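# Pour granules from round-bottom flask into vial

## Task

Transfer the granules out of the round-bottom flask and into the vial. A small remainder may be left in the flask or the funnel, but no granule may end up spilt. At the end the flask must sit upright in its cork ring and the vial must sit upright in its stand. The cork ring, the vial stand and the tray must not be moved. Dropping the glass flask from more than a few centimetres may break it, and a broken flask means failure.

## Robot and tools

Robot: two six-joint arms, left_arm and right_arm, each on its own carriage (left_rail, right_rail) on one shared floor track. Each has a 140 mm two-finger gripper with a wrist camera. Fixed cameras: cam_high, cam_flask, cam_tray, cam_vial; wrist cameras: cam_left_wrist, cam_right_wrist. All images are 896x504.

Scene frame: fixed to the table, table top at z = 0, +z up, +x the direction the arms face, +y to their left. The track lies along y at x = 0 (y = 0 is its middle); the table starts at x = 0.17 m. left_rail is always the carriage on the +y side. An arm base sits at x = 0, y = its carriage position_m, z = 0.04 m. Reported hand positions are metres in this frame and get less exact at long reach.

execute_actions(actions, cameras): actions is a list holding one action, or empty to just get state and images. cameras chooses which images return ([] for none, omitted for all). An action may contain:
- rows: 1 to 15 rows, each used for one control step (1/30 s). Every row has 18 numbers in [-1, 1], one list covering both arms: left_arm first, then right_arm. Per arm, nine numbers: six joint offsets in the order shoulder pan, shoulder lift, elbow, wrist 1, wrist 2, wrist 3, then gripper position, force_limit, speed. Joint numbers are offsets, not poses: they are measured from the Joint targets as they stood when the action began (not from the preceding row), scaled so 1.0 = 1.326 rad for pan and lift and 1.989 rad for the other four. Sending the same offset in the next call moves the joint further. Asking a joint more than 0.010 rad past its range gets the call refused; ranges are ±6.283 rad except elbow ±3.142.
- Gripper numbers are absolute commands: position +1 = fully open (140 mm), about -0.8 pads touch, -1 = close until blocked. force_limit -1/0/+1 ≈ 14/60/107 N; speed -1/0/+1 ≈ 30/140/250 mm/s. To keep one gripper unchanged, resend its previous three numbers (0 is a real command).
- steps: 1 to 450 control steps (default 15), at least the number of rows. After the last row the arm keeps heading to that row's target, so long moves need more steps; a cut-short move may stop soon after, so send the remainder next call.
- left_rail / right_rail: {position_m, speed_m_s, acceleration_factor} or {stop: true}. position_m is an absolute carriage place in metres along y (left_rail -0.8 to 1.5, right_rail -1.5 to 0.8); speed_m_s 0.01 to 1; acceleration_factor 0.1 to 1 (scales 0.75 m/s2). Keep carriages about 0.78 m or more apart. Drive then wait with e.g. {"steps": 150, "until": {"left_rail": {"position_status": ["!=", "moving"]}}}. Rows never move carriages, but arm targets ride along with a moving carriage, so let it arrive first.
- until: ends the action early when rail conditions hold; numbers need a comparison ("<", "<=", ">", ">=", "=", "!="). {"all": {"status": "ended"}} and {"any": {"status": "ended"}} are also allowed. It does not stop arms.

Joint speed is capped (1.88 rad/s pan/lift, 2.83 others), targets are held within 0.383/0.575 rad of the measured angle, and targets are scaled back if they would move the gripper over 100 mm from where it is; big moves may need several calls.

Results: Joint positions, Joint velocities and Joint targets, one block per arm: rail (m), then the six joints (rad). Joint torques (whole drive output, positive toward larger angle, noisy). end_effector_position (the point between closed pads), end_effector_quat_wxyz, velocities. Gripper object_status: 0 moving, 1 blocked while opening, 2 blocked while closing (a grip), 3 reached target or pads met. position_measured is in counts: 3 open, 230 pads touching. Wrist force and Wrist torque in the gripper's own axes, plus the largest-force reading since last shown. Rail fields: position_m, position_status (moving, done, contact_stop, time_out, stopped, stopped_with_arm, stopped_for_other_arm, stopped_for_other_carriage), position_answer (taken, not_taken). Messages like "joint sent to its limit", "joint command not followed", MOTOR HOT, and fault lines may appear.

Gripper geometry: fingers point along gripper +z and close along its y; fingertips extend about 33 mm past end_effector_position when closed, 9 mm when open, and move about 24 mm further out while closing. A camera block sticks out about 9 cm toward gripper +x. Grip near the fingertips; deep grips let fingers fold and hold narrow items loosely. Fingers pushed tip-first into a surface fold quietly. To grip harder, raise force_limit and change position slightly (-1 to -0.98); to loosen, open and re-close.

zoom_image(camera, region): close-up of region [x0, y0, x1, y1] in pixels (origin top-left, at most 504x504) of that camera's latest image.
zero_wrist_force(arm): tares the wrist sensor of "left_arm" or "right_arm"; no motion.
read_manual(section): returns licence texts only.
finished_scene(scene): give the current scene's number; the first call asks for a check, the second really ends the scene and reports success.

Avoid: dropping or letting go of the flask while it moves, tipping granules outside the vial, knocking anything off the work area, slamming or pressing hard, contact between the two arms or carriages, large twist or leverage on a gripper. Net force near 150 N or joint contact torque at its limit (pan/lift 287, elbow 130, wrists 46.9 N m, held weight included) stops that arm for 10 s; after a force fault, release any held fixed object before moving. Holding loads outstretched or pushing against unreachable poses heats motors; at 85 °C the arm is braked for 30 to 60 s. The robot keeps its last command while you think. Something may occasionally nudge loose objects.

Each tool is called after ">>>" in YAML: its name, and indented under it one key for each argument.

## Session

Scene 1 is done. Next, I'll look at scene 2's starting state.

>>> execute_actions:
  actions: []

Scene clock: 0.00 s.
left_arm: end_effector_position=(+0.6290, +1.1759, +0.1760) position_measured=3 object_status=3 end_effector_quat_wxyz=(+0.000, +0.000, +1.000, +0.000) end_effector_velocity=(+0.000, +0.001, +0.000) end_effector_angular_velocity=(+0.001, -0.001, +0.001) | right_arm: end_effector_position=(+0.6290, -1.2021, +0.1760) position_measured=3 object_status=3 end_effector_quat_wxyz=(+0.000, +0.000, +1.000, +0.000) end_effector_velocity=(-0.001, +0.001, -0.001) end_effector_angular_velocity=(+0.000, +0.002, +0.001)
Joint positions: left_arm=[1.176 -0.281 -1.556 2.144 -2.158 -1.571 -0.281] | right_arm=[-1.202 -0.281 -1.556 2.144 -2.158 -1.571 -0.281]
Joint velocities: left_arm=[0 0.001 0 0 -0.001 0.001 0] | right_arm=[0 0.001 0.001 0 0.001 0 0]
Joint torques (N m): no reading
Wrist force (N): no reading
Wrist torque (N m): no reading
Wrist force, peak (N): no reading
Joint targets: left_arm=[1.176 -0.281 -1.556 2.144 -2.158 -1.571 -0.280] | right_arm=[-1.202 -0.280 -1.556 2.144 -2.158 -1.571 -0.280]
Tool commands: left_gripper/position=+1.0 left_gripper/force_limit=+1.0 left_gripper/speed=+1.0 right_gripper/position=+1.0 right_gripper/force_limit=+1.0 right_gripper/speed=+1.0
left_rail: position_m=1.176 position_status=done
right_rail: position_m=-1.202 position_status=done

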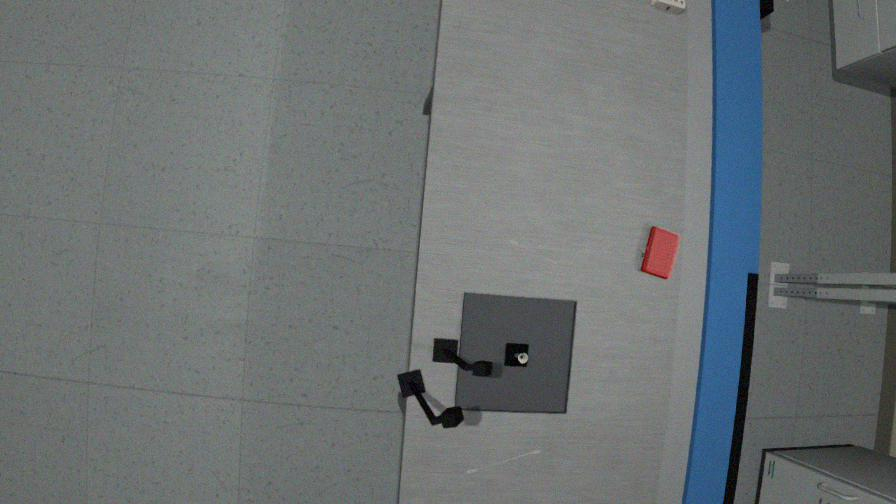

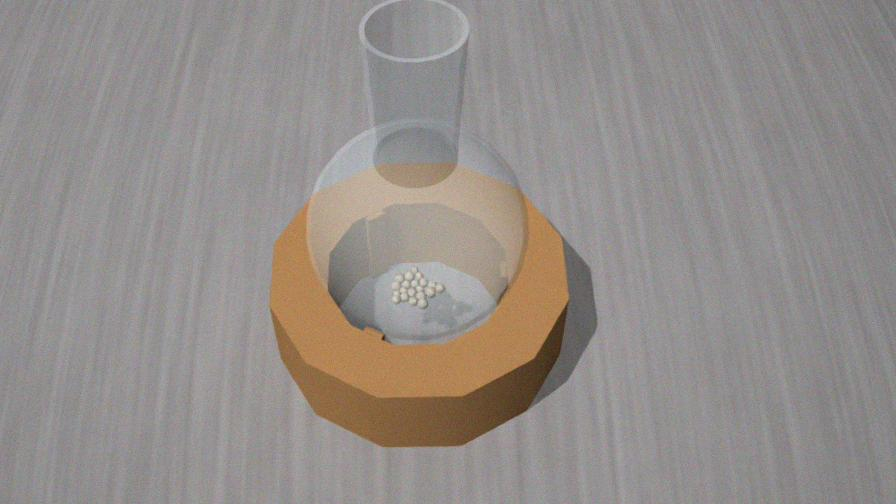

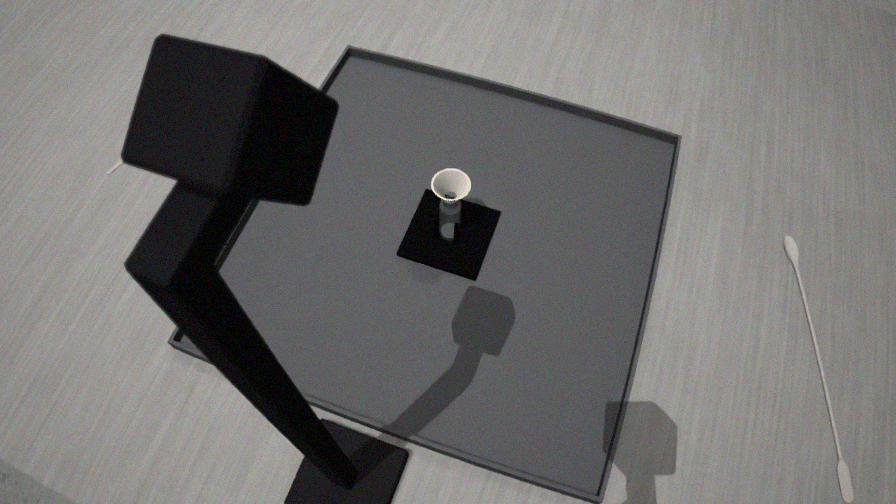

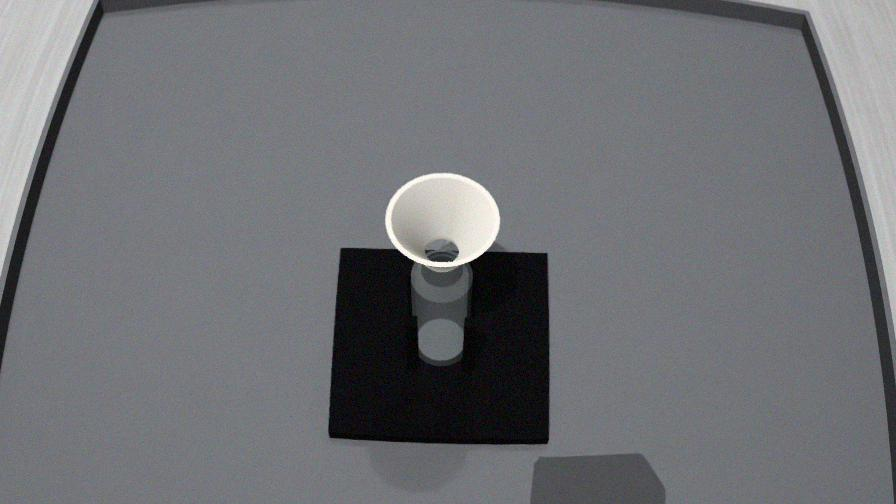

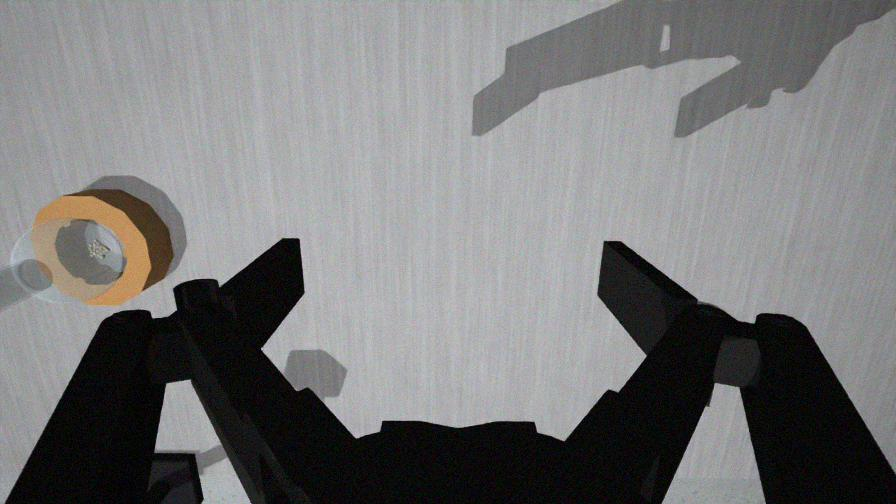

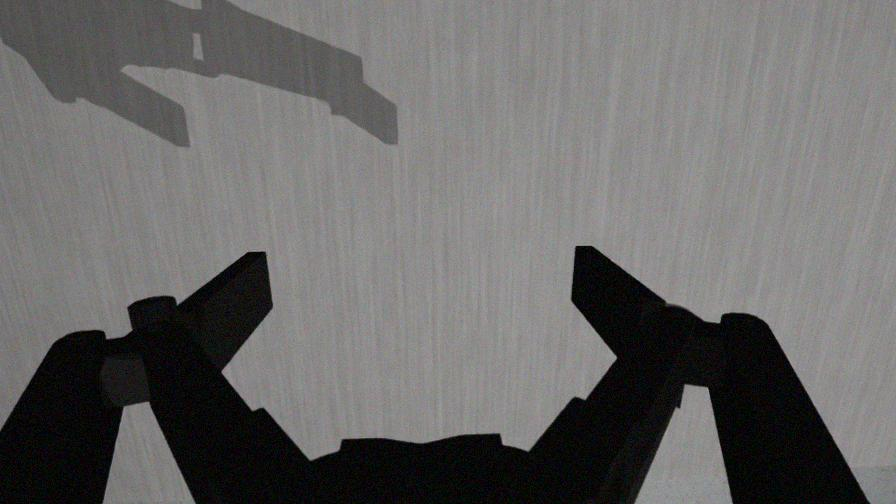

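>>> zoom_image:
  camera: "cam_left_wrist"
  region: [0, 160, 200, 330]

>>> zoom_image:
  camera: "cam_high"
  region: [390, 220, 650, 504]

>>> zoom_image:
  camera: "cam_high"
  region: [490, 325, 560, 395]

Scaled by 2.520 from the camera's 896x504 image, which has a finer 1280x720 frame.

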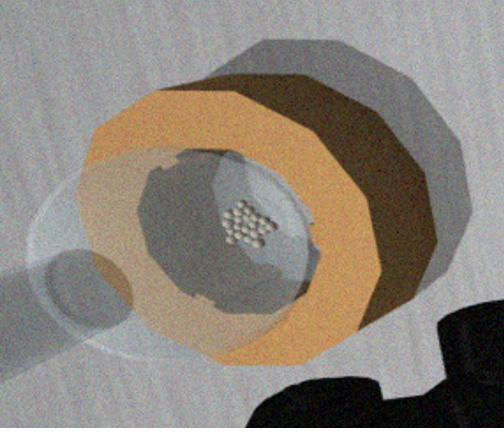

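Scaled by 1.775 from the camera's 896x504 image, which has a finer 1280x720 frame.

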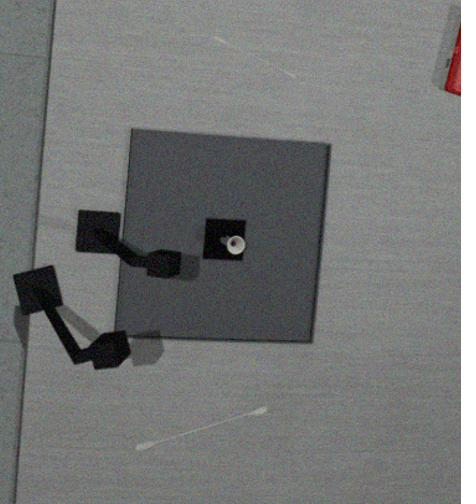

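Scaled by 7.200 from the camera's 896x504 image, which has a finer 1280x720 frame.

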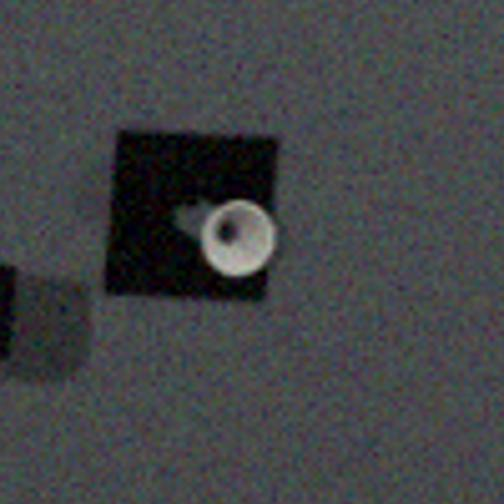

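>>> execute_actions:
  actions:
    - {"left_rail": {"position_m": 0.886, "speed_m_s": 1.0, "acceleration_factor": 1.0}, "steps": 75, "until": {"left_rail": {"position_status": ["!=", "moving"]}}}
  cameras: ["cam_left_wrist", "cam_flask"]

Scene clock: 235.97 s.
left_arm: end_effector_position=(+0.6290, +0.8861, +0.1760) position_measured=3 object_status=3 end_effector_quat_wxyz=(+0.000, +0.000, +1.000, +0.000) end_effector_velocity=(+0.000, -0.002, +0.000) end_effector_angular_velocity=(+0.000, +0.000, -0.002) | right_arm: end_effector_position=(+0.6290, -1.2021, +0.1760) position_measured=3 object_status=3 end_effector_quat_wxyz=(+0.000, +0.000, +1.000, +0.000) end_effector_velocity=(+0.000, +0.000, -0.001) end_effector_angular_velocity=(+0.000, +0.001, +0.000)
Joint positions: left_arm=[0.886 -0.28 -1.556 2.144 -2.158 -1.571 -0.281] | right_arm=[-1.202 -0.281 -1.556 2.144 -2.158 -1.571 -0.281]
Joint velocities: left_arm=[-0.001 -0.001 0 0 0 0 0.001] | right_arm=[0 0 0.002 0 -0.001 0 0.001]
Joint torques (N m): left_arm=[0.5 -45.92 -40.38 -4.54 0.09 0.36] | right_arm=[1.23 -44.4 -42.05 -4.69 0.04 0.63]
Wrist force (N): left_arm=[0.0 -0.5 0.0] | right_arm=[0.2 0.3 0.4]
Wrist torque (N m): left_arm=[-0.11 0.01 0.00] | right_arm=[0.05 -0.05 0.00]
Wrist force, peak (N): left_arm=[-0.1 -2.5 0.2] | right_arm=[0.9 -0.2 0.3]
Joint targets: left_arm=[0.886 -0.281 -1.556 2.144 -2.158 -1.571 -0.280] | right_arm=[-1.202 -0.280 -1.556 2.144 -2.158 -1.571 -0.280]
Tool commands: left_gripper/position=+1.0 left_gripper/force_limit=+1.0 left_gripper/speed=+1.0 right_gripper/position=+1.0 right_gripper/force_limit=+1.0 right_gripper/speed=+1.0
left_rail: position_m=0.886 position_status=done
right_rail: position_m=-1.202 position_status=done
Images, in order (width x height): cam_flask 896x504, cam_left_wrist 896x504.

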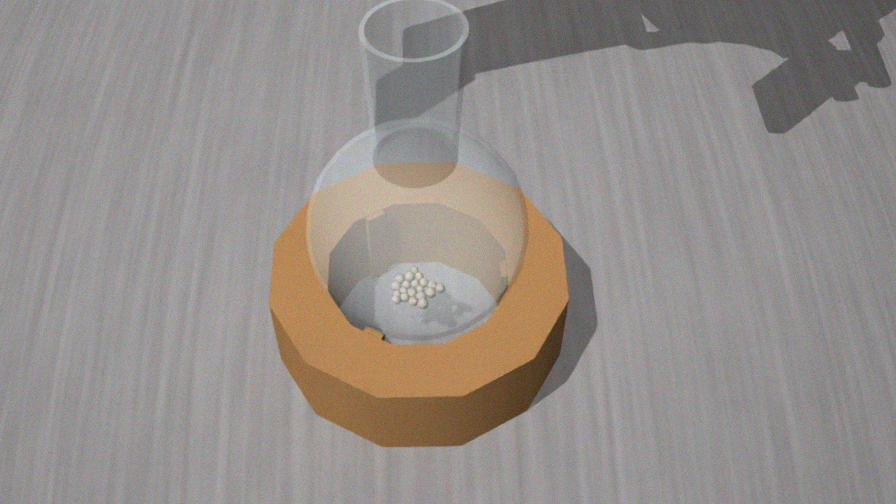

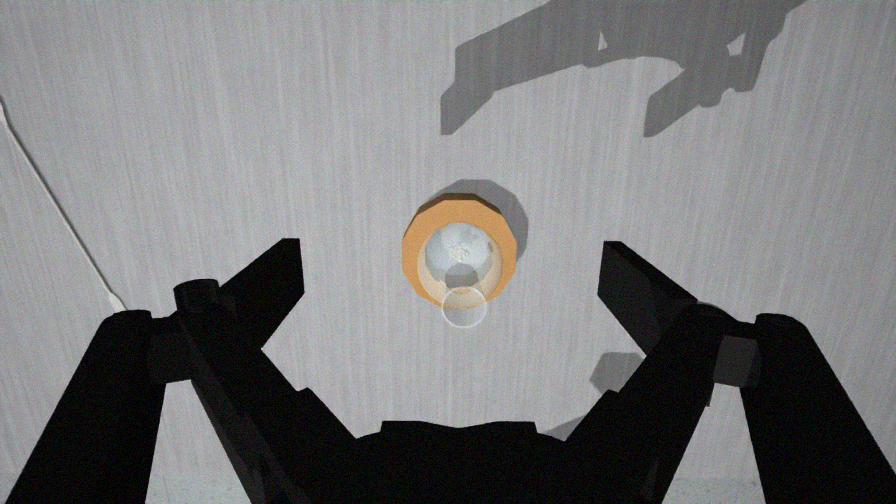

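>>> zoom_image:
  camera: "cam_left_wrist"
  region: [390, 180, 540, 340]

Scaled by 3.150 from the camera's 896x504 image, which has a finer 1280x720 frame.

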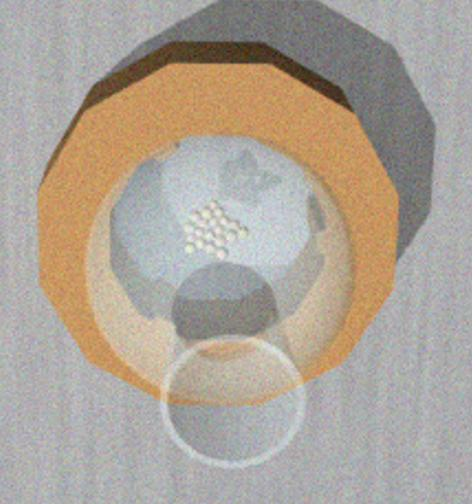

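>>> execute_actions:
  actions:
    - {"left_rail": {"position_m": 0.3529, "speed_m_s": 1.0, "acceleration_factor": 1.0}, "rows": [[0.0019,0,0,0,0.00711,-0.00584,-0.157,-0.5,0,0,0,0,0,0,0,1,1,1],[0.00571,0,0,0,0.02133,-0.01752,-0.157,-0.5,0,0,0,0,0,0,0,1,1,1],[0.01142,0,0,0,0.04265,-0.03504,-0.157,-0.5,0,0,0,0,0,0,0,1,1,1],[0.01904,0,0,0,0.07109,-0.05839,-0.157,-0.5,0,0,0,0,0,0,0,1,1,1],[0.02856,0,0,0,0.10663,-0.08759,-0.157,-0.5,0,0,0,0,0,0,0,1,1,1],[0.03998,0,0,0,0.14928,-0.12263,-0.157,-0.5,0,0,0,0,0,0,0,1,1,1],[0.05162,0,0,0,0.19272,-0.15831,-0.157,-0.5,0,0,0,0,0,0,0,1,1,1],[0.06325,0.00348,0.00018,-0.0025,0.23616,-0.194,-0.157,-0.5,0,0,0,0,0,0,0,1,1,1],[0.07489,0.01391,0.00072,-0.01001,0.2796,-0.22968,-0.157,-0.5,0,0,0,0,0,0,0,1,1,1],[0.08652,0.03129,0.00162,-0.02251,0.32304,-0.26537,-0.157,-0.5,0,0,0,0,0,0,0,1,1,1],[0.09815,0.05563,0.00287,-0.04002,0.36649,-0.30105,-0.157,-0.5,0,0,0,0,0,0,0,1,1,1],[0.10979,0.08692,0.00449,-0.06253,0.40993,-0.33674,-0.157,-0.5,0,0,0,0,0,0,0,1,1,1],[0.12142,0.12168,0.00628,-0.08755,0.45337,-0.37242,-0.157,-0.5,0,0,0,0,0,0,0,1,1,1],[0.13306,0.15645,0.00808,-0.11256,0.49681,-0.40811,-0.157,-0.5,0,0,0,0,0,0,0,1,1,1],[0.21154,0.34766,0.01795,-0.25013,0.78984,-0.64882,-0.157,-0.5,0,0,0,0,0,0,0,1,1,1]], "steps": 70, "until": {"left_rail": {"position_status": ["!=", "moving"]}}}
  cameras: ["cam_left_wrist", "cam_flask"]

Scene clock: 440.53 s.
left_arm: end_effector_position=(+0.6676, +0.8676, +0.2603) position_measured=149 object_status=3 end_effector_quat_wxyz=(+0.500, -0.500, +0.500, +0.500) end_effector_velocity=(+0.000, +0.000, +0.001) end_effector_angular_velocity=(+0.005, -0.002, +0.001) | right_arm: end_effector_position=(+0.6290, -1.2021, +0.1760) position_measured=3 object_status=3 end_effector_quat_wxyz=(+0.000, +0.000, +1.000, +0.000) end_effector_velocity=(+0.001, +0.000, +0.001) end_effector_angular_velocity=(+0.000, -0.002, -0.001)
Joint positions: left_arm=[0.353 0 -1.096 2.18 -2.656 -0.001 -1.571] | right_arm=[-1.202 -0.281 -1.556 2.144 -2.158 -1.571 -0.281]
Joint velocities: left_arm=[-0.001 0.001 0.001 0 -0.001 0.005 -0.002] | right_arm=[0 -0.001 -0.001 -0.001 -0.001 0 0]
Joint torques (N m): left_arm=[11.83 -57.53 -15.17 -6.6 5.66 -1.97] | right_arm=[0.62 -47.46 -40.89 -5 0.26 0.7]
Wrist force (N): left_arm=[-0.4 -0.5 0.5] | right_arm=[0.3 0.0 0.5]
Wrist torque (N m): left_arm=[-0.17 -0.24 -0.14] | right_arm=[0.00 -0.06 0.00]
Wrist force, peak (N): left_arm=[-1.3 2.1 -4.1] | right_arm=[0.7 0.1 0.6]
Joint targets: left_arm=[0.353 0.000 -1.095 2.179 -2.656 0.000 -1.571] | right_arm=[-1.202 -0.280 -1.556 2.144 -2.158 -1.571 -0.280]
left_rail: position_m=0.353 position_status=done
right_rail: position_m=-1.202 position_status=done
Images, in order (width x height): cam_flask 896x504, cam_left_wrist 896x504.

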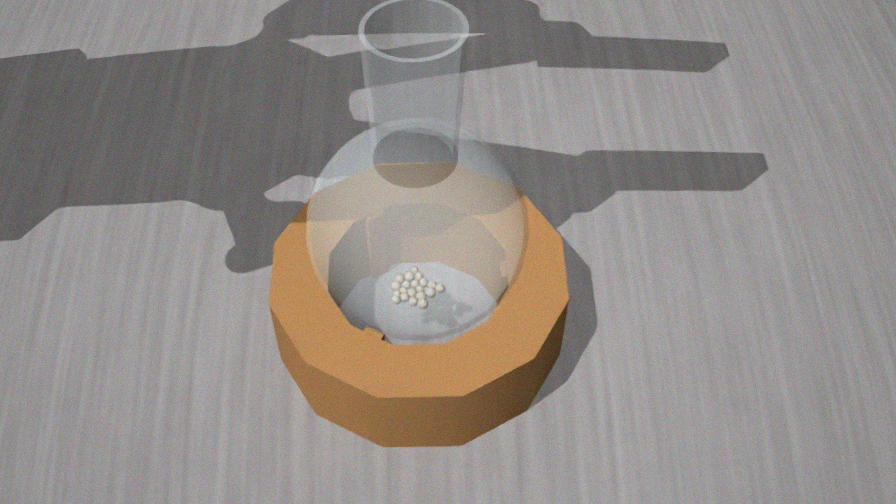

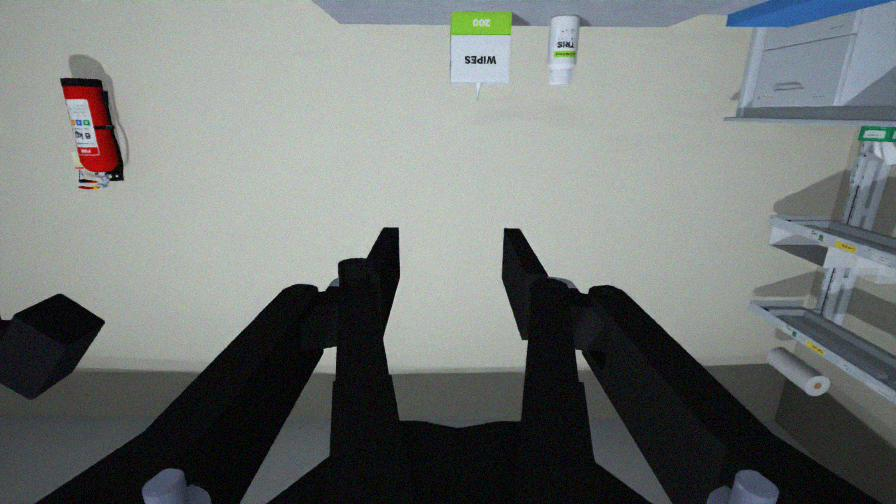

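>>> execute_actions:
  actions:
    - {"rows": [[0,0.002442,-0.000122,-0.001506,0,0,-0.157,-0.5,0,0,0,0,0,0,0,1,1,1],[0,0.009678,-0.000484,-0.005968,0,0,-0.157,-0.5,0,0,0,0,0,0,0,1,1,1],[0,0.021396,-0.00107,-0.013194,0,0,-0.157,-0.5,0,0,0,0,0,0,0,1,1,1],[0,0.037056,-0.001853,-0.022851,0,0,-0.157,-0.5,0,0,0,0,0,0,0,1,1,1],[0,0.05601,-0.002802,-0.034538,0,0,-0.157,-0.5,0,0,0,0,0,0,0,1,1,1],[0,0.077405,-0.003872,-0.047732,0,0,-0.157,-0.5,0,0,0,0,0,0,0,1,1,1],[0,0.100302,-0.005017,-0.061851,0,0,-0.157,-0.5,0,0,0,0,0,0,0,1,1,1],[0,0.123736,-0.006189,-0.076302,0,0,-0.157,-0.5,0,0,0,0,0,0,0,1,1,1],[0,0.146633,-0.007334,-0.090421,0,0,-0.157,-0.5,0,0,0,0,0,0,0,1,1,1],[0,0.168029,-0.008405,-0.103615,0,0,-0.157,-0.5,0,0,0,0,0,0,0,1,1,1],[0,0.186982,-0.009353,-0.115302,0,0,-0.157,-0.5,0,0,0,0,0,0,0,1,1,1],[0,0.202642,-0.010136,-0.124959,0,0,-0.157,-0.5,0,0,0,0,0,0,0,1,1,1],[0,0.21436,-0.010722,-0.132185,0,0,-0.157,-0.5,0,0,0,0,0,0,0,1,1,1],[0,0.221596,-0.011084,-0.136647,0,0,-0.157,-0.5,0,0,0,0,0,0,0,1,1,1],[0,0.224038,-0.011206,-0.138153,0,0,-0.157,-0.5,0,0,0,0,0,0,0,1,1,1]], "steps": 22}
  cameras: ["cam_left_wrist", "cam_flask"]

>>> zoom_image:
  camera: "cam_left_wrist"
  region: [340, 120, 570, 350]

Scene clock: 463.77 s.
left_arm: end_effector_position=(+0.6678, +0.8676, +0.1012) position_measured=149 object_status=3 end_effector_quat_wxyz=(+0.500, -0.500, +0.500, +0.500) end_effector_velocity=(+0.000, +0.000, -0.002) end_effector_angular_velocity=(+0.000, +0.000, +0.000) | right_arm: end_effector_position=(+0.6290, -1.2021, +0.1760) position_measured=3 object_status=3 end_effector_quat_wxyz=(+0.000, +0.000, +1.000, +0.000) end_effector_velocity=(+0.000, +0.000, -0.001) end_effector_angular_velocity=(+0.000, +0.000, +0.000)
Joint positions: left_arm=[0.353 0 -0.799 2.157 -2.93 0 -1.571] | right_arm=[-1.202 -0.281 -1.556 2.144 -2.158 -1.571 -0.281]
Joint velocities: left_arm=[0 0 0.003 -0.001 -0.003 0 0.001] | right_arm=[0 0 0.001 0 -0.001 0 0]
Joint torques (N m): left_arm=[9.26 -65.77 -23.35 -6.95 3.61 -2.08] | right_arm=[0.05 -45.98 -40.12 -4.31 0.64 0.77]
Wrist force (N): left_arm=[-0.5 -0.3 0.2] | right_arm=[0.3 -0.1 0.4]
Wrist torque (N m): left_arm=[-0.11 -0.23 -0.14] | right_arm=[-0.01 -0.06 0.01]
Wrist force, peak (N): left_arm=[-3.4 -1.0 0.4] | right_arm=[0.4 0.4 0.6]
Joint targets: left_arm=[0.353 0.000 -0.798 2.157 -2.930 0.000 -1.571] | right_arm=[-1.202 -0.280 -1.556 2.144 -2.158 -1.571 -0.280]
left_rail: position_m=0.353 position_status=done
right_rail: position_m=-1.202 position_status=done
Images, in order (width x height): cam_flask 896x504, cam_left_wrist 896x504.

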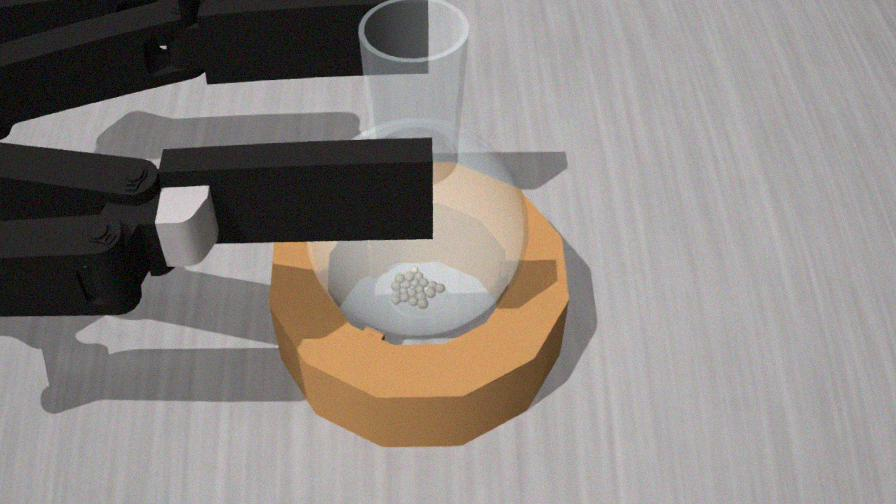

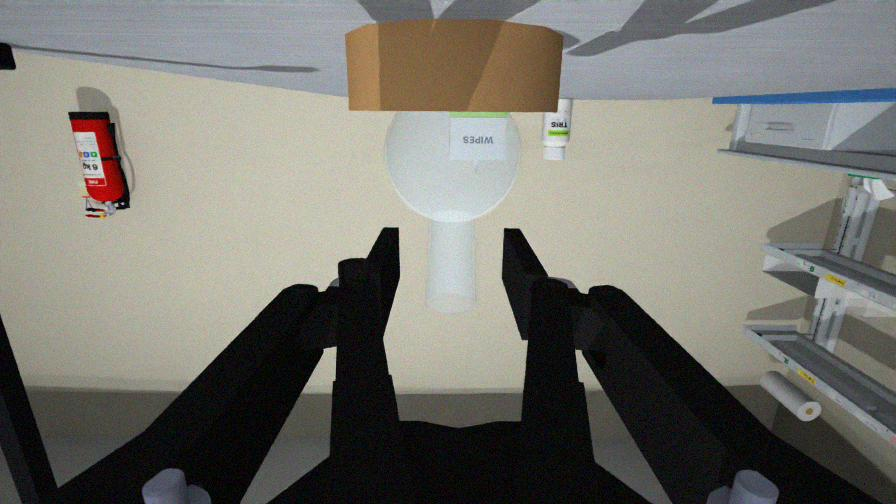

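Scaled by 2.191 from the camera's 896x504 image, which has a finer 1280x720 frame.

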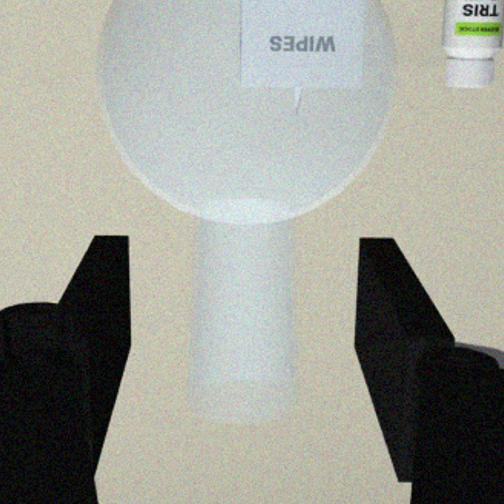

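>>> execute_actions:
  actions:
    - {"rows": [[0,0,0,0,0,0,-1,-0.5,-0.9,0,0,0,0,0,0,1,1,1]], "steps": 45}
  cameras: ["cam_flask", "cam_left_wrist"]

Scene clock: 508.77 s.
left_arm: end_effector_position=(+0.6677, +0.8676, +0.1009) position_measured=197 object_status=2 end_effector_quat_wxyz=(+0.500, -0.500, +0.500, +0.500) end_effector_velocity=(+0.000, +0.000, +0.000) end_effector_angular_velocity=(+0.000, +0.000, -0.001) | right_arm: end_effector_position=(+0.6290, -1.2021, +0.1760) position_measured=3 object_status=3 end_effector_quat_wxyz=(+0.000, +0.000, +1.000, +0.000) end_effector_velocity=(+0.000, +0.000, +0.001) end_effector_angular_velocity=(-0.001, -0.001, +0.000)
Joint positions: left_arm=[0.353 0 -0.798 2.157 -2.93 0 -1.571] | right_arm=[-1.202 -0.281 -1.556 2.144 -2.158 -1.571 -0.281]
Joint velocities: left_arm=[0 -0.001 0 0 0 0 -0.001] | right_arm=[0 0 -0.001 0.001 -0.001 0 0]
Joint torques (N m): left_arm=[4 -66.75 -9.64 -5.23 0.65 -2.22] | right_arm=[0.54 -47.15 -41.44 -4.12 0.43 0.61]
Wrist force (N): left_arm=[-0.2 -0.3 0.0] | right_arm=[0.4 0.1 0.5]
Wrist torque (N m): left_arm=[-0.09 -0.28 -0.14] | right_arm=[0.03 -0.08 0.00]
Wrist force, peak (N): left_arm=[-1.0 -0.2 0.6] | right_arm=[0.7 0.3 0.5]
Joint targets: left_arm=[0.353 0.000 -0.798 2.157 -2.930 0.000 -1.571] | right_arm=[-1.202 -0.280 -1.556 2.144 -2.158 -1.571 -0.280]
left_rail: position_m=0.353 position_status=done
right_rail: position_m=-1.202 position_status=done
Images, in order (width x height): cam_flask 896x504, cam_left_wrist 896x504.

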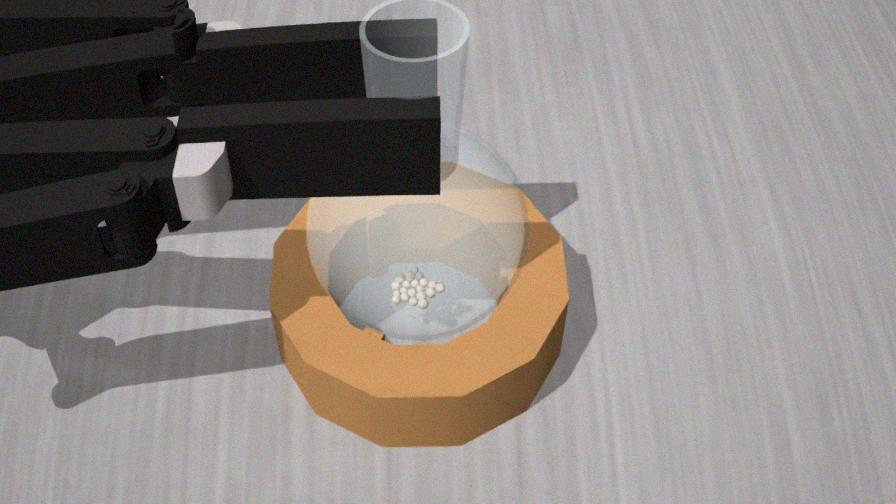

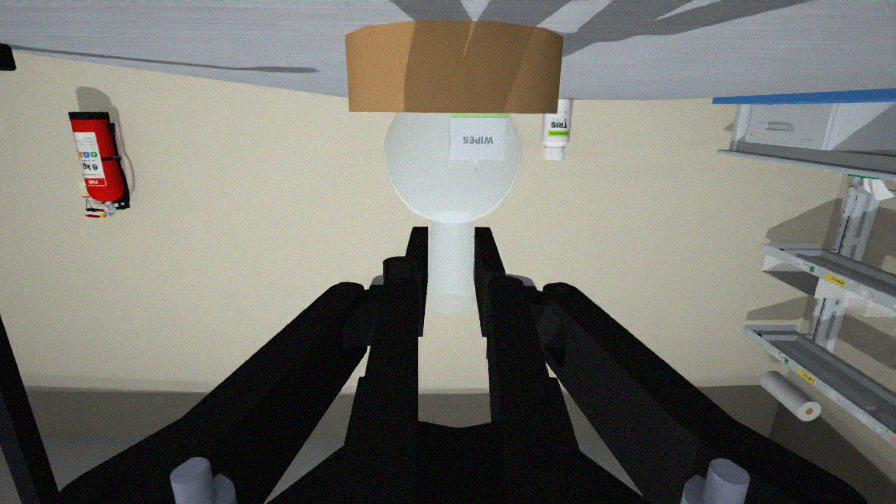

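>>> execute_actions:
  actions:
    - {"rows": [[0,-0.001399,0.000200,0.000732,0,0,-1,-0.5,-0.9,0,0,0,0,0,0,1,1,1],[0,-0.005546,0.000785,0.002912,0,0,-1,-0.5,-0.9,0,0,0,0,0,0,1,1,1],[0,-0.012258,0.001702,0.006470,0,0,-1,-0.5,-0.9,0,0,0,0,0,0,1,1,1],[0,-0.021227,0.002871,0.011281,0,0,-1,-0.5,-0.9,0,0,0,0,0,0,1,1,1],[0,-0.032079,0.004197,0.017190,0,0,-1,-0.5,-0.9,0,0,0,0,0,0,1,1,1],[0,-0.044324,0.005577,0.023972,0,0,-1,-0.5,-0.9,0,0,0,0,0,0,1,1,1],[0,-0.057423,0.006919,0.031363,0,0,-1,-0.5,-0.9,0,0,0,0,0,0,1,1,1],[0,-0.070824,0.008146,0.039070,0,0,-1,-0.5,-0.9,0,0,0,0,0,0,1,1,1],[0,-0.083911,0.009203,0.046738,0,0,-1,-0.5,-0.9,0,0,0,0,0,0,1,1,1],[0,-0.096135,0.010063,0.054027,0,0,-1,-0.5,-0.9,0,0,0,0,0,0,1,1,1],[0,-0.106961,0.010723,0.060584,0,0,-1,-0.5,-0.9,0,0,0,0,0,0,1,1,1],[0,-0.115901,0.011195,0.066073,0,0,-1,-0.5,-0.9,0,0,0,0,0,0,1,1,1],[0,-0.122590,0.011505,0.070222,0,0,-1,-0.5,-0.9,0,0,0,0,0,0,1,1,1],[0,-0.126720,0.011678,0.072801,0,0,-1,-0.5,-0.9,0,0,0,0,0,0,1,1,1],[0,-0.128113,0.011734,0.073675,0,0,-1,-0.5,-0.9,0,0,0,0,0,0,1,1,1]], "steps": 20}
  cameras: ["cam_flask", "cam_left_wrist", "cam_vial"]

Scene clock: 632.07 s.
left_arm: end_effector_position=(+0.6677, +0.8676, +0.1902) position_measured=197 object_status=2 end_effector_quat_wxyz=(+0.500, -0.500, +0.500, +0.500) end_effector_velocity=(-0.001, +0.001, +0.001) end_effector_angular_velocity=(+0.000, +0.001, +0.001) | right_arm: end_effector_position=(+0.6290, -1.2021, +0.1760) position_measured=3 object_status=3 end_effector_quat_wxyz=(+0.000, +0.000, +1.000, +0.000) end_effector_velocity=(+0.000, +0.000, +0.000) end_effector_angular_velocity=(+0.000, +0.000, +0.000)
Joint positions: left_arm=[0.353 0 -0.968 2.181 -2.784 0 -1.571] | right_arm=[-1.202 -0.281 -1.556 2.144 -2.158 -1.571 -0.281]
Joint velocities: left_arm=[0 0.001 -0.003 0.001 0.003 0 0] | right_arm=[0 0 0 0 0 0 0]
Joint torques (N m): left_arm=[-3.25 -85.21 -9.14 -3.12 0.55 -1.93] | right_arm=[-0.74 -47.34 -42.18 -3.87 0.46 0.71]
Wrist force (N): left_arm=[-0.1 -0.7 0.1] | right_arm=[0.4 -0.2 0.5]
Wrist torque (N m): left_arm=[-0.20 -0.18 -0.12] | right_arm=[-0.04 -0.08 0.00]
Wrist force, peak (N): left_arm=[1.7 -0.5 0.9] | right_arm=[0.7 0.1 0.4]
Joint targets: left_arm=[0.353 0.000 -0.968 2.181 -2.784 0.000 -1.571] | right_arm=[-1.202 -0.280 -1.556 2.144 -2.158 -1.571 -0.280]
left_rail: position_m=0.353 position_status=done
right_rail: position_m=-1.202 position_status=done
Images, in order (width x height): cam_flask 896x504, cam_vial 896x504, cam_left_wrist 896x504.

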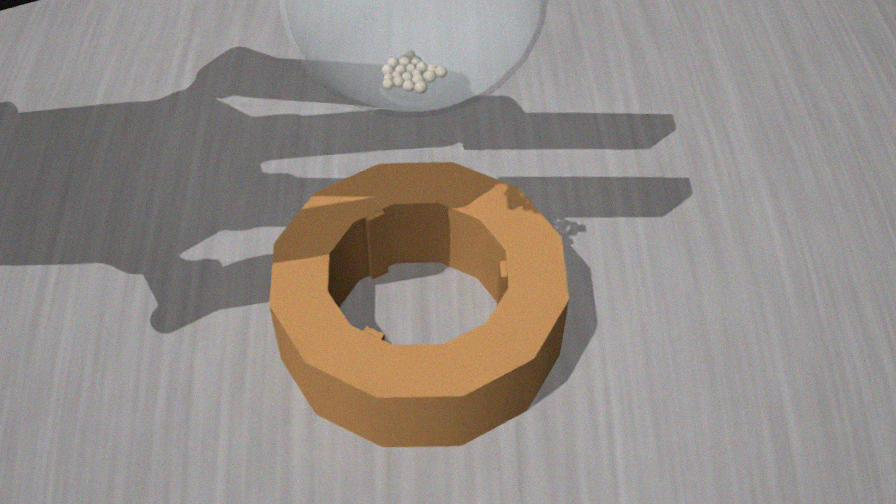

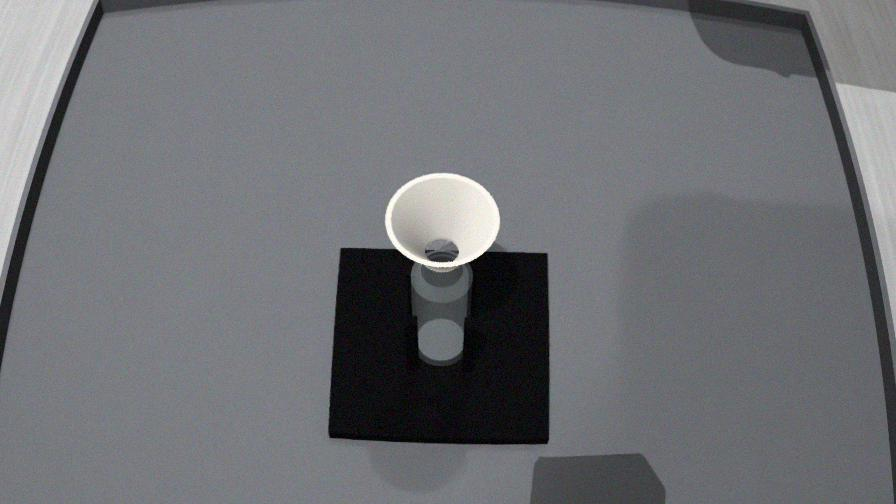

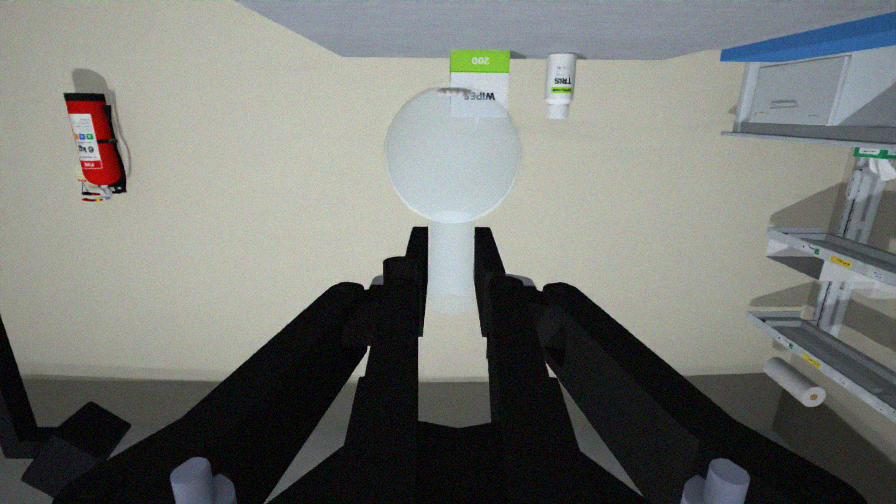

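>>> execute_actions:
  actions:
    - {"left_rail": {"position_m": -0.2683, "speed_m_s": 1.0, "acceleration_factor": 0.5}, "rows": [[0,-0.002780,0.000205,0.001648,0,0.002715,-1,-0.5,-0.9,0,0,0,0,0,0,1,1,1],[0,-0.011016,0.000813,0.006531,0,0.010895,-1,-0.5,-0.9,0,0,0,0,0,0,1,1,1],[0,-0.024353,0.001798,0.014437,0,0.024510,-1,-0.5,-0.9,0,0,0,0,0,0,1,1,1],[0,-0.042177,0.003113,0.025005,0,0.043575,-1,-0.5,-0.9,0,0,0,0,0,0,1,1,1],[0,-0.063750,0.004706,0.037795,0,0.068084,-1,-0.5,-0.9,0,0,0,0,0,0,1,1,1],[0,-0.088103,0.006503,0.052232,0,0.098039,-1,-0.5,-0.9,0,0,0,0,0,0,1,1,1],[0,-0.114164,0.008427,0.067682,0,0.133444,-1,-0.5,-0.9,0,0,0,0,0,0,1,1,1],[0,-0.140837,0.010396,0.083496,0,0.174294,-1,-0.5,-0.9,0,0,0,0,0,0,1,1,1],[0,-0.166898,0.012320,0.098946,0,0.217863,-1,-0.5,-0.9,0,0,0,0,0,0,1,1,1],[0,-0.191251,0.014117,0.113384,0,0.261438,-1,-0.5,-0.9,0,0,0,0,0,0,1,1,1],[0,-0.212824,0.015710,0.126173,0,0.305013,-1,-0.5,-0.9,0,0,0,0,0,0,1,1,1],[0,-0.230648,0.017025,0.136741,0,0.348582,-1,-0.5,-0.9,0,0,0,0,0,0,1,1,1],[0,-0.243985,0.018010,0.144647,0,0.392157,-1,-0.5,-0.9,0,0,0,0,0,0,1,1,1],[0,-0.252221,0.018618,0.149530,0,0.435732,-1,-0.5,-0.9,0,0,0,0,0,0,1,1,1],[0,-0.255001,0.018823,0.151178,0,0.877491,-1,-0.5,-0.9,0,0,0,0,0,0,1,1,1]], "steps": 150, "until": {"left_rail": {"position_status": ["!=", "moving"]}}}
  cameras: ["cam_vial", "cam_high"]

Scene clock: 706.40 s.
left_arm: end_effector_position=(+0.6301, +0.2465, +0.3604) position_measured=197 object_status=2 end_effector_quat_wxyz=(-0.061, +0.061, +0.704, +0.704) end_effector_velocity=(+0.000, -0.001, +0.001) end_effector_angular_velocity=(+0.002, +0.002, -0.001) | right_arm: end_effector_position=(+0.6290, -1.2021, +0.1760) position_measured=3 object_status=3 end_effector_quat_wxyz=(+0.000, +0.000, +1.000, +0.000) end_effector_velocity=(+0.000, +0.000, +0.001) end_effector_angular_velocity=(+0.000, -0.001, +0.000)
Joint positions: left_arm=[-0.268 0 -1.306 2.218 -2.483 0 0.174] | right_arm=[-1.202 -0.281 -1.556 2.144 -2.158 -1.571 -0.281]
Joint velocities: left_arm=[-0.001 -0.001 0 0 0 0.002 0.002] | right_arm=[0 0 -0.001 -0.001 0.001 0 0]
Joint torques (N m): left_arm=[-6.93 -71.82 -25.2 -3.43 0.9 2.7] | right_arm=[-0.1 -43.46 -40.65 -4.06 0.26 1.11]
Wrist force (N): left_arm=[-0.7 -0.8 1.0] | right_arm=[0.2 0.1 0.1]
Wrist torque (N m): left_arm=[0.07 0.01 -0.09] | right_arm=[0.01 -0.05 0.00]
Wrist force, peak (N): left_arm=[3.3 -1.4 1.4] | right_arm=[0.7 0.3 0.6]
Joint targets: left_arm=[-0.268 0.000 -1.306 2.218 -2.483 0.000 0.174] | right_arm=[-1.202 -0.280 -1.556 2.144 -2.158 -1.571 -0.280]
left_rail: position_m=-0.268 position_status=done
right_rail: position_m=-1.202 position_status=done
Images, in order (width x height): cam_high 896x504, cam_vial 896x504.

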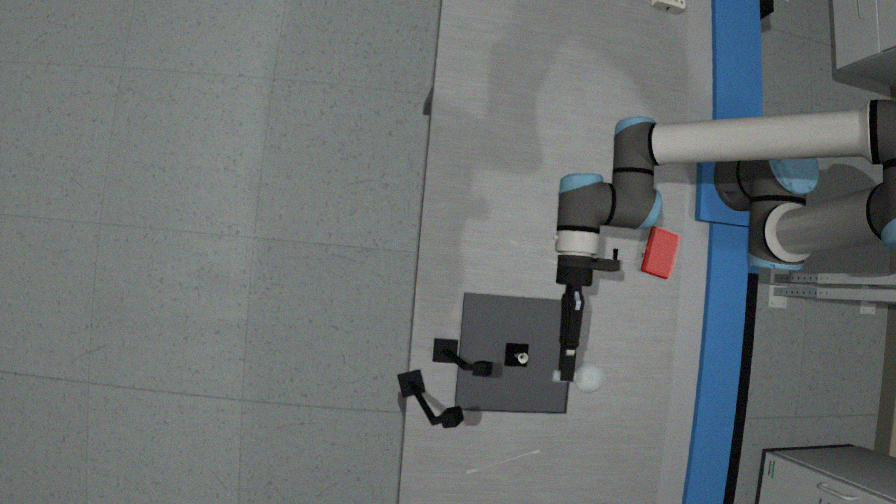

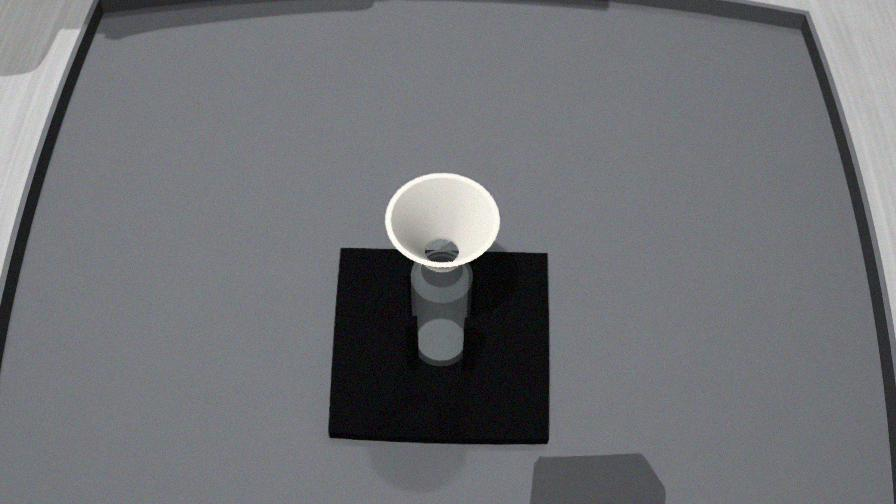

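>>> execute_actions:
  actions:
    - {"rows": [[0,0.002370,0.000261,-0.001840,0,0.001435,-1,-0.5,-0.9,0,0,0,0,0,0,1,1,1],[0,0.009391,0.001032,-0.007293,0,0.005686,-1,-0.5,-0.9,0,0,0,0,0,0,1,1,1],[0,0.020761,0.002282,-0.016123,0,0.012570,-1,-0.5,-0.9,0,0,0,0,0,0,1,1,1],[0,0.035956,0.003953,-0.027924,0,0.021770,-1,-0.5,-0.9,0,0,0,0,0,0,1,1,1],[0,0.054347,0.005975,-0.042206,0,0.032906,-1,-0.5,-0.9,0,0,0,0,0,0,1,1,1],[0,0.075108,0.008257,-0.058329,0,0.045476,-1,-0.5,-0.9,0,0,0,0,0,0,1,1,1],[0,0.097325,0.010700,-0.075583,0,0.058928,-1,-0.5,-0.9,0,0,0,0,0,0,1,1,1],[0,0.120063,0.013199,-0.093242,0,0.072695,-1,-0.5,-0.9,0,0,0,0,0,0,1,1,1],[0,0.142280,0.015642,-0.110496,0,0.086147,-1,-0.5,-0.9,0,0,0,0,0,0,1,1,1],[0,0.163041,0.017924,-0.126619,0,0.098717,-1,-0.5,-0.9,0,0,0,0,0,0,1,1,1],[0,0.181432,0.019946,-0.140901,0,0.109853,-1,-0.5,-0.9,0,0,0,0,0,0,1,1,1],[0,0.196627,0.021617,-0.152702,0,0.119053,-1,-0.5,-0.9,0,0,0,0,0,0,1,1,1],[0,0.207997,0.022867,-0.161532,0,0.125937,-1,-0.5,-0.9,0,0,0,0,0,0,1,1,1],[0,0.215018,0.023638,-0.166985,0,0.130188,-1,-0.5,-0.9,0,0,0,0,0,0,1,1,1],[0,0.217388,0.023899,-0.168825,0,0.131623,-1,-0.5,-0.9,0,0,0,0,0,0,1,1,1]], "steps": 20}
  cameras: ["cam_vial"]

Scene clock: 752.70 s.
left_arm: end_effector_position=(+0.6232, +0.2464, +0.2006) position_measured=197 object_status=2 end_effector_quat_wxyz=(-0.152, +0.153, +0.690, +0.690) end_effector_velocity=(-0.001, +0.001, -0.002) end_effector_angular_velocity=(+0.000, +0.002, +0.001) | right_arm: end_effector_position=(+0.6290, -1.2021, +0.1760) position_measured=3 object_status=3 end_effector_quat_wxyz=(+0.000, +0.000, +1.000, +0.000) end_effector_velocity=(-0.001, +0.000, +0.000) end_effector_angular_velocity=(+0.000, +0.001, -0.001)
Joint positions: left_arm=[-0.268 0 -1.019 2.265 -2.819 0 0.436] | right_arm=[-1.202 -0.281 -1.556 2.144 -2.158 -1.571 -0.28]
Joint velocities: left_arm=[0 0.001 0.003 0 -0.003 0 0.002] | right_arm=[0 0 -0.001 0.001 0.001 0 0]
Joint torques (N m): left_arm=[-8.03 -62.42 -7.76 -6.49 2.21 2.02] | right_arm=[1.19 -44.48 -39.88 -3.16 -0.17 1.25]
Wrist force (N): left_arm=[-0.6 -1.2 1.4] | right_arm=[0.1 0.2 0.2]
Wrist torque (N m): left_arm=[0.00 -0.01 -0.06] | right_arm=[0.04 -0.01 0.00]
Wrist force, peak (N): left_arm=[-1.8 -4.3 1.0] | right_arm=[0.5 -0.3 0.8]
Joint targets: left_arm=[-0.268 0.000 -1.018 2.266 -2.819 0.000 0.436] | right_arm=[-1.202 -0.280 -1.556 2.144 -2.158 -1.571 -0.280]
left_rail: position_m=-0.268 position_status=done
right_rail: position_m=-1.202 position_status=done
Images, in order (width x height): cam_vial 896x504.

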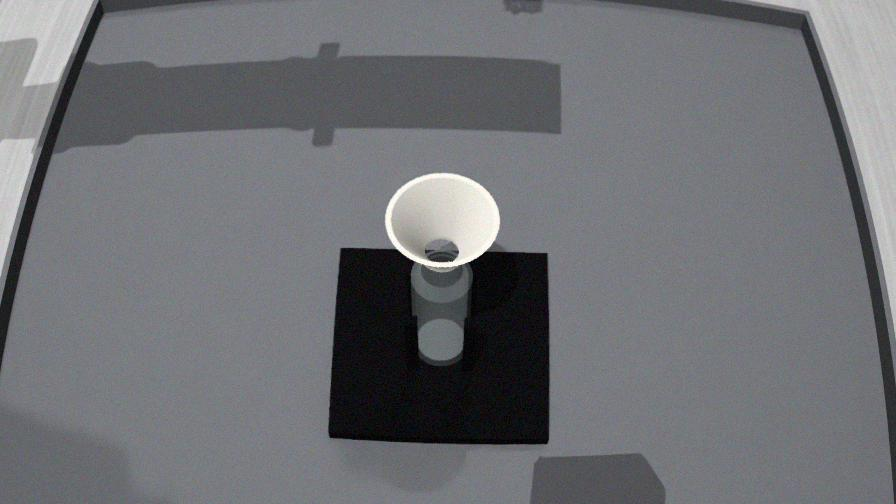

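>>> execute_actions:
  actions:
    - {"rows": [[0,0.001576,-0.000127,-0.000923,0,0.001435,-1,-0.5,-0.9,0,0,0,0,0,0,1,1,1],[0,0.006246,-0.000505,-0.003659,0,0.005686,-1,-0.5,-0.9,0,0,0,0,0,0,1,1,1],[0,0.013807,-0.001117,-0.008088,0,0.012570,-1,-0.5,-0.9,0,0,0,0,0,0,1,1,1],[0,0.023913,-0.001935,-0.014008,0,0.021770,-1,-0.5,-0.9,0,0,0,0,0,0,1,1,1],[0,0.036145,-0.002924,-0.021172,0,0.032906,-1,-0.5,-0.9,0,0,0,0,0,0,1,1,1],[0,0.049952,-0.004041,-0.029260,0,0.045476,-1,-0.5,-0.9,0,0,0,0,0,0,1,1,1],[0,0.064728,-0.005237,-0.037915,0,0.058928,-1,-0.5,-0.9,0,0,0,0,0,0,1,1,1],[0,0.079851,-0.006460,-0.046774,0,0.072695,-1,-0.5,-0.9,0,0,0,0,0,0,1,1,1],[0,0.094627,-0.007656,-0.055429,0,0.086147,-1,-0.5,-0.9,0,0,0,0,0,0,1,1,1],[0,0.108434,-0.008773,-0.063517,0,0.098717,-1,-0.5,-0.9,0,0,0,0,0,0,1,1,1],[0,0.120666,-0.009762,-0.070681,0,0.109853,-1,-0.5,-0.9,0,0,0,0,0,0,1,1,1],[0,0.130772,-0.010580,-0.076601,0,0.119053,-1,-0.5,-0.9,0,0,0,0,0,0,1,1,1],[0,0.138333,-0.011192,-0.081030,0,0.125937,-1,-0.5,-0.9,0,0,0,0,0,0,1,1,1],[0,0.143003,-0.011570,-0.083766,0,0.130188,-1,-0.5,-0.9,0,0,0,0,0,0,1,1,1],[0,0.144579,-0.011697,-0.084689,0,0.131623,-1,-0.5,-0.9,0,0,0,0,0,0,1,1,1]], "steps": 20}
  cameras: ["cam_vial", "cam_left_wrist"]

Scene clock: 767.80 s.
left_arm: end_effector_position=(+0.6232, +0.2464, +0.1069) position_measured=197 object_status=2 end_effector_quat_wxyz=(-0.241, +0.241, +0.665, +0.665) end_effector_velocity=(+0.000, +0.000, -0.001) end_effector_angular_velocity=(-0.001, +0.003, +0.001) | right_arm: end_effector_position=(+0.6290, -1.2021, +0.1760) position_measured=3 object_status=3 end_effector_quat_wxyz=(+0.000, +0.000, +1.000, +0.000) end_effector_velocity=(+0.000, +0.000, +0.001) end_effector_angular_velocity=(+0.000, -0.001, +0.001)
Joint positions: left_arm=[-0.268 0 -0.827 2.242 -2.987 0 0.697] | right_arm=[-1.202 -0.281 -1.556 2.144 -2.158 -1.571 -0.281]
Joint velocities: left_arm=[0 0.001 0.002 -0.001 -0.002 -0.001 0.003] | right_arm=[0 0 -0.001 -0.001 0 0 0]
Joint torques (N m): left_arm=[-7.93 -59.47 -21.13 -7.18 2.28 4.34] | right_arm=[3.84 -48.31 -39.87 -3.06 -0.27 1.84]
Wrist force (N): left_arm=[-1.4 -0.9 1.1] | right_arm=[0.4 0.0 0.1]
Wrist torque (N m): left_arm=[0.10 0.16 -0.05] | right_arm=[-0.01 -0.08 0.00]
Wrist force, peak (N): left_arm=[-2.7 -2.6 0.9] | right_arm=[0.6 0.0 0.5]
Joint targets: left_arm=[-0.268 0.000 -0.826 2.242 -2.987 0.000 0.698] | right_arm=[-1.202 -0.280 -1.556 2.144 -2.158 -1.571 -0.280]
left_rail: position_m=-0.268 position_status=done
right_rail: position_m=-1.202 position_status=done
Images, in order (width x height): cam_vial 896x504, cam_left_wrist 896x504.

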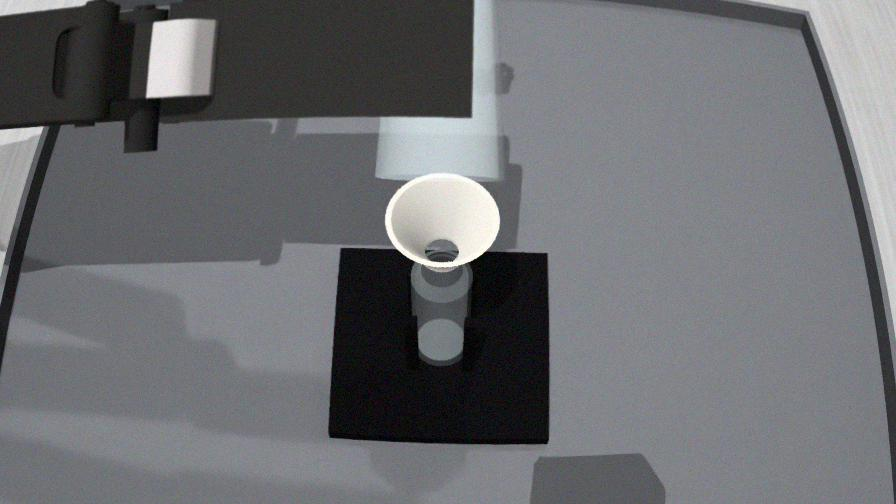

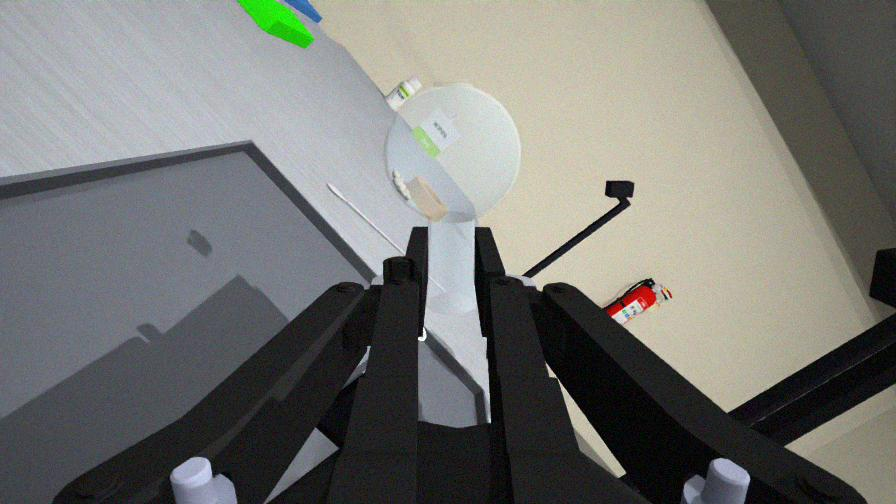

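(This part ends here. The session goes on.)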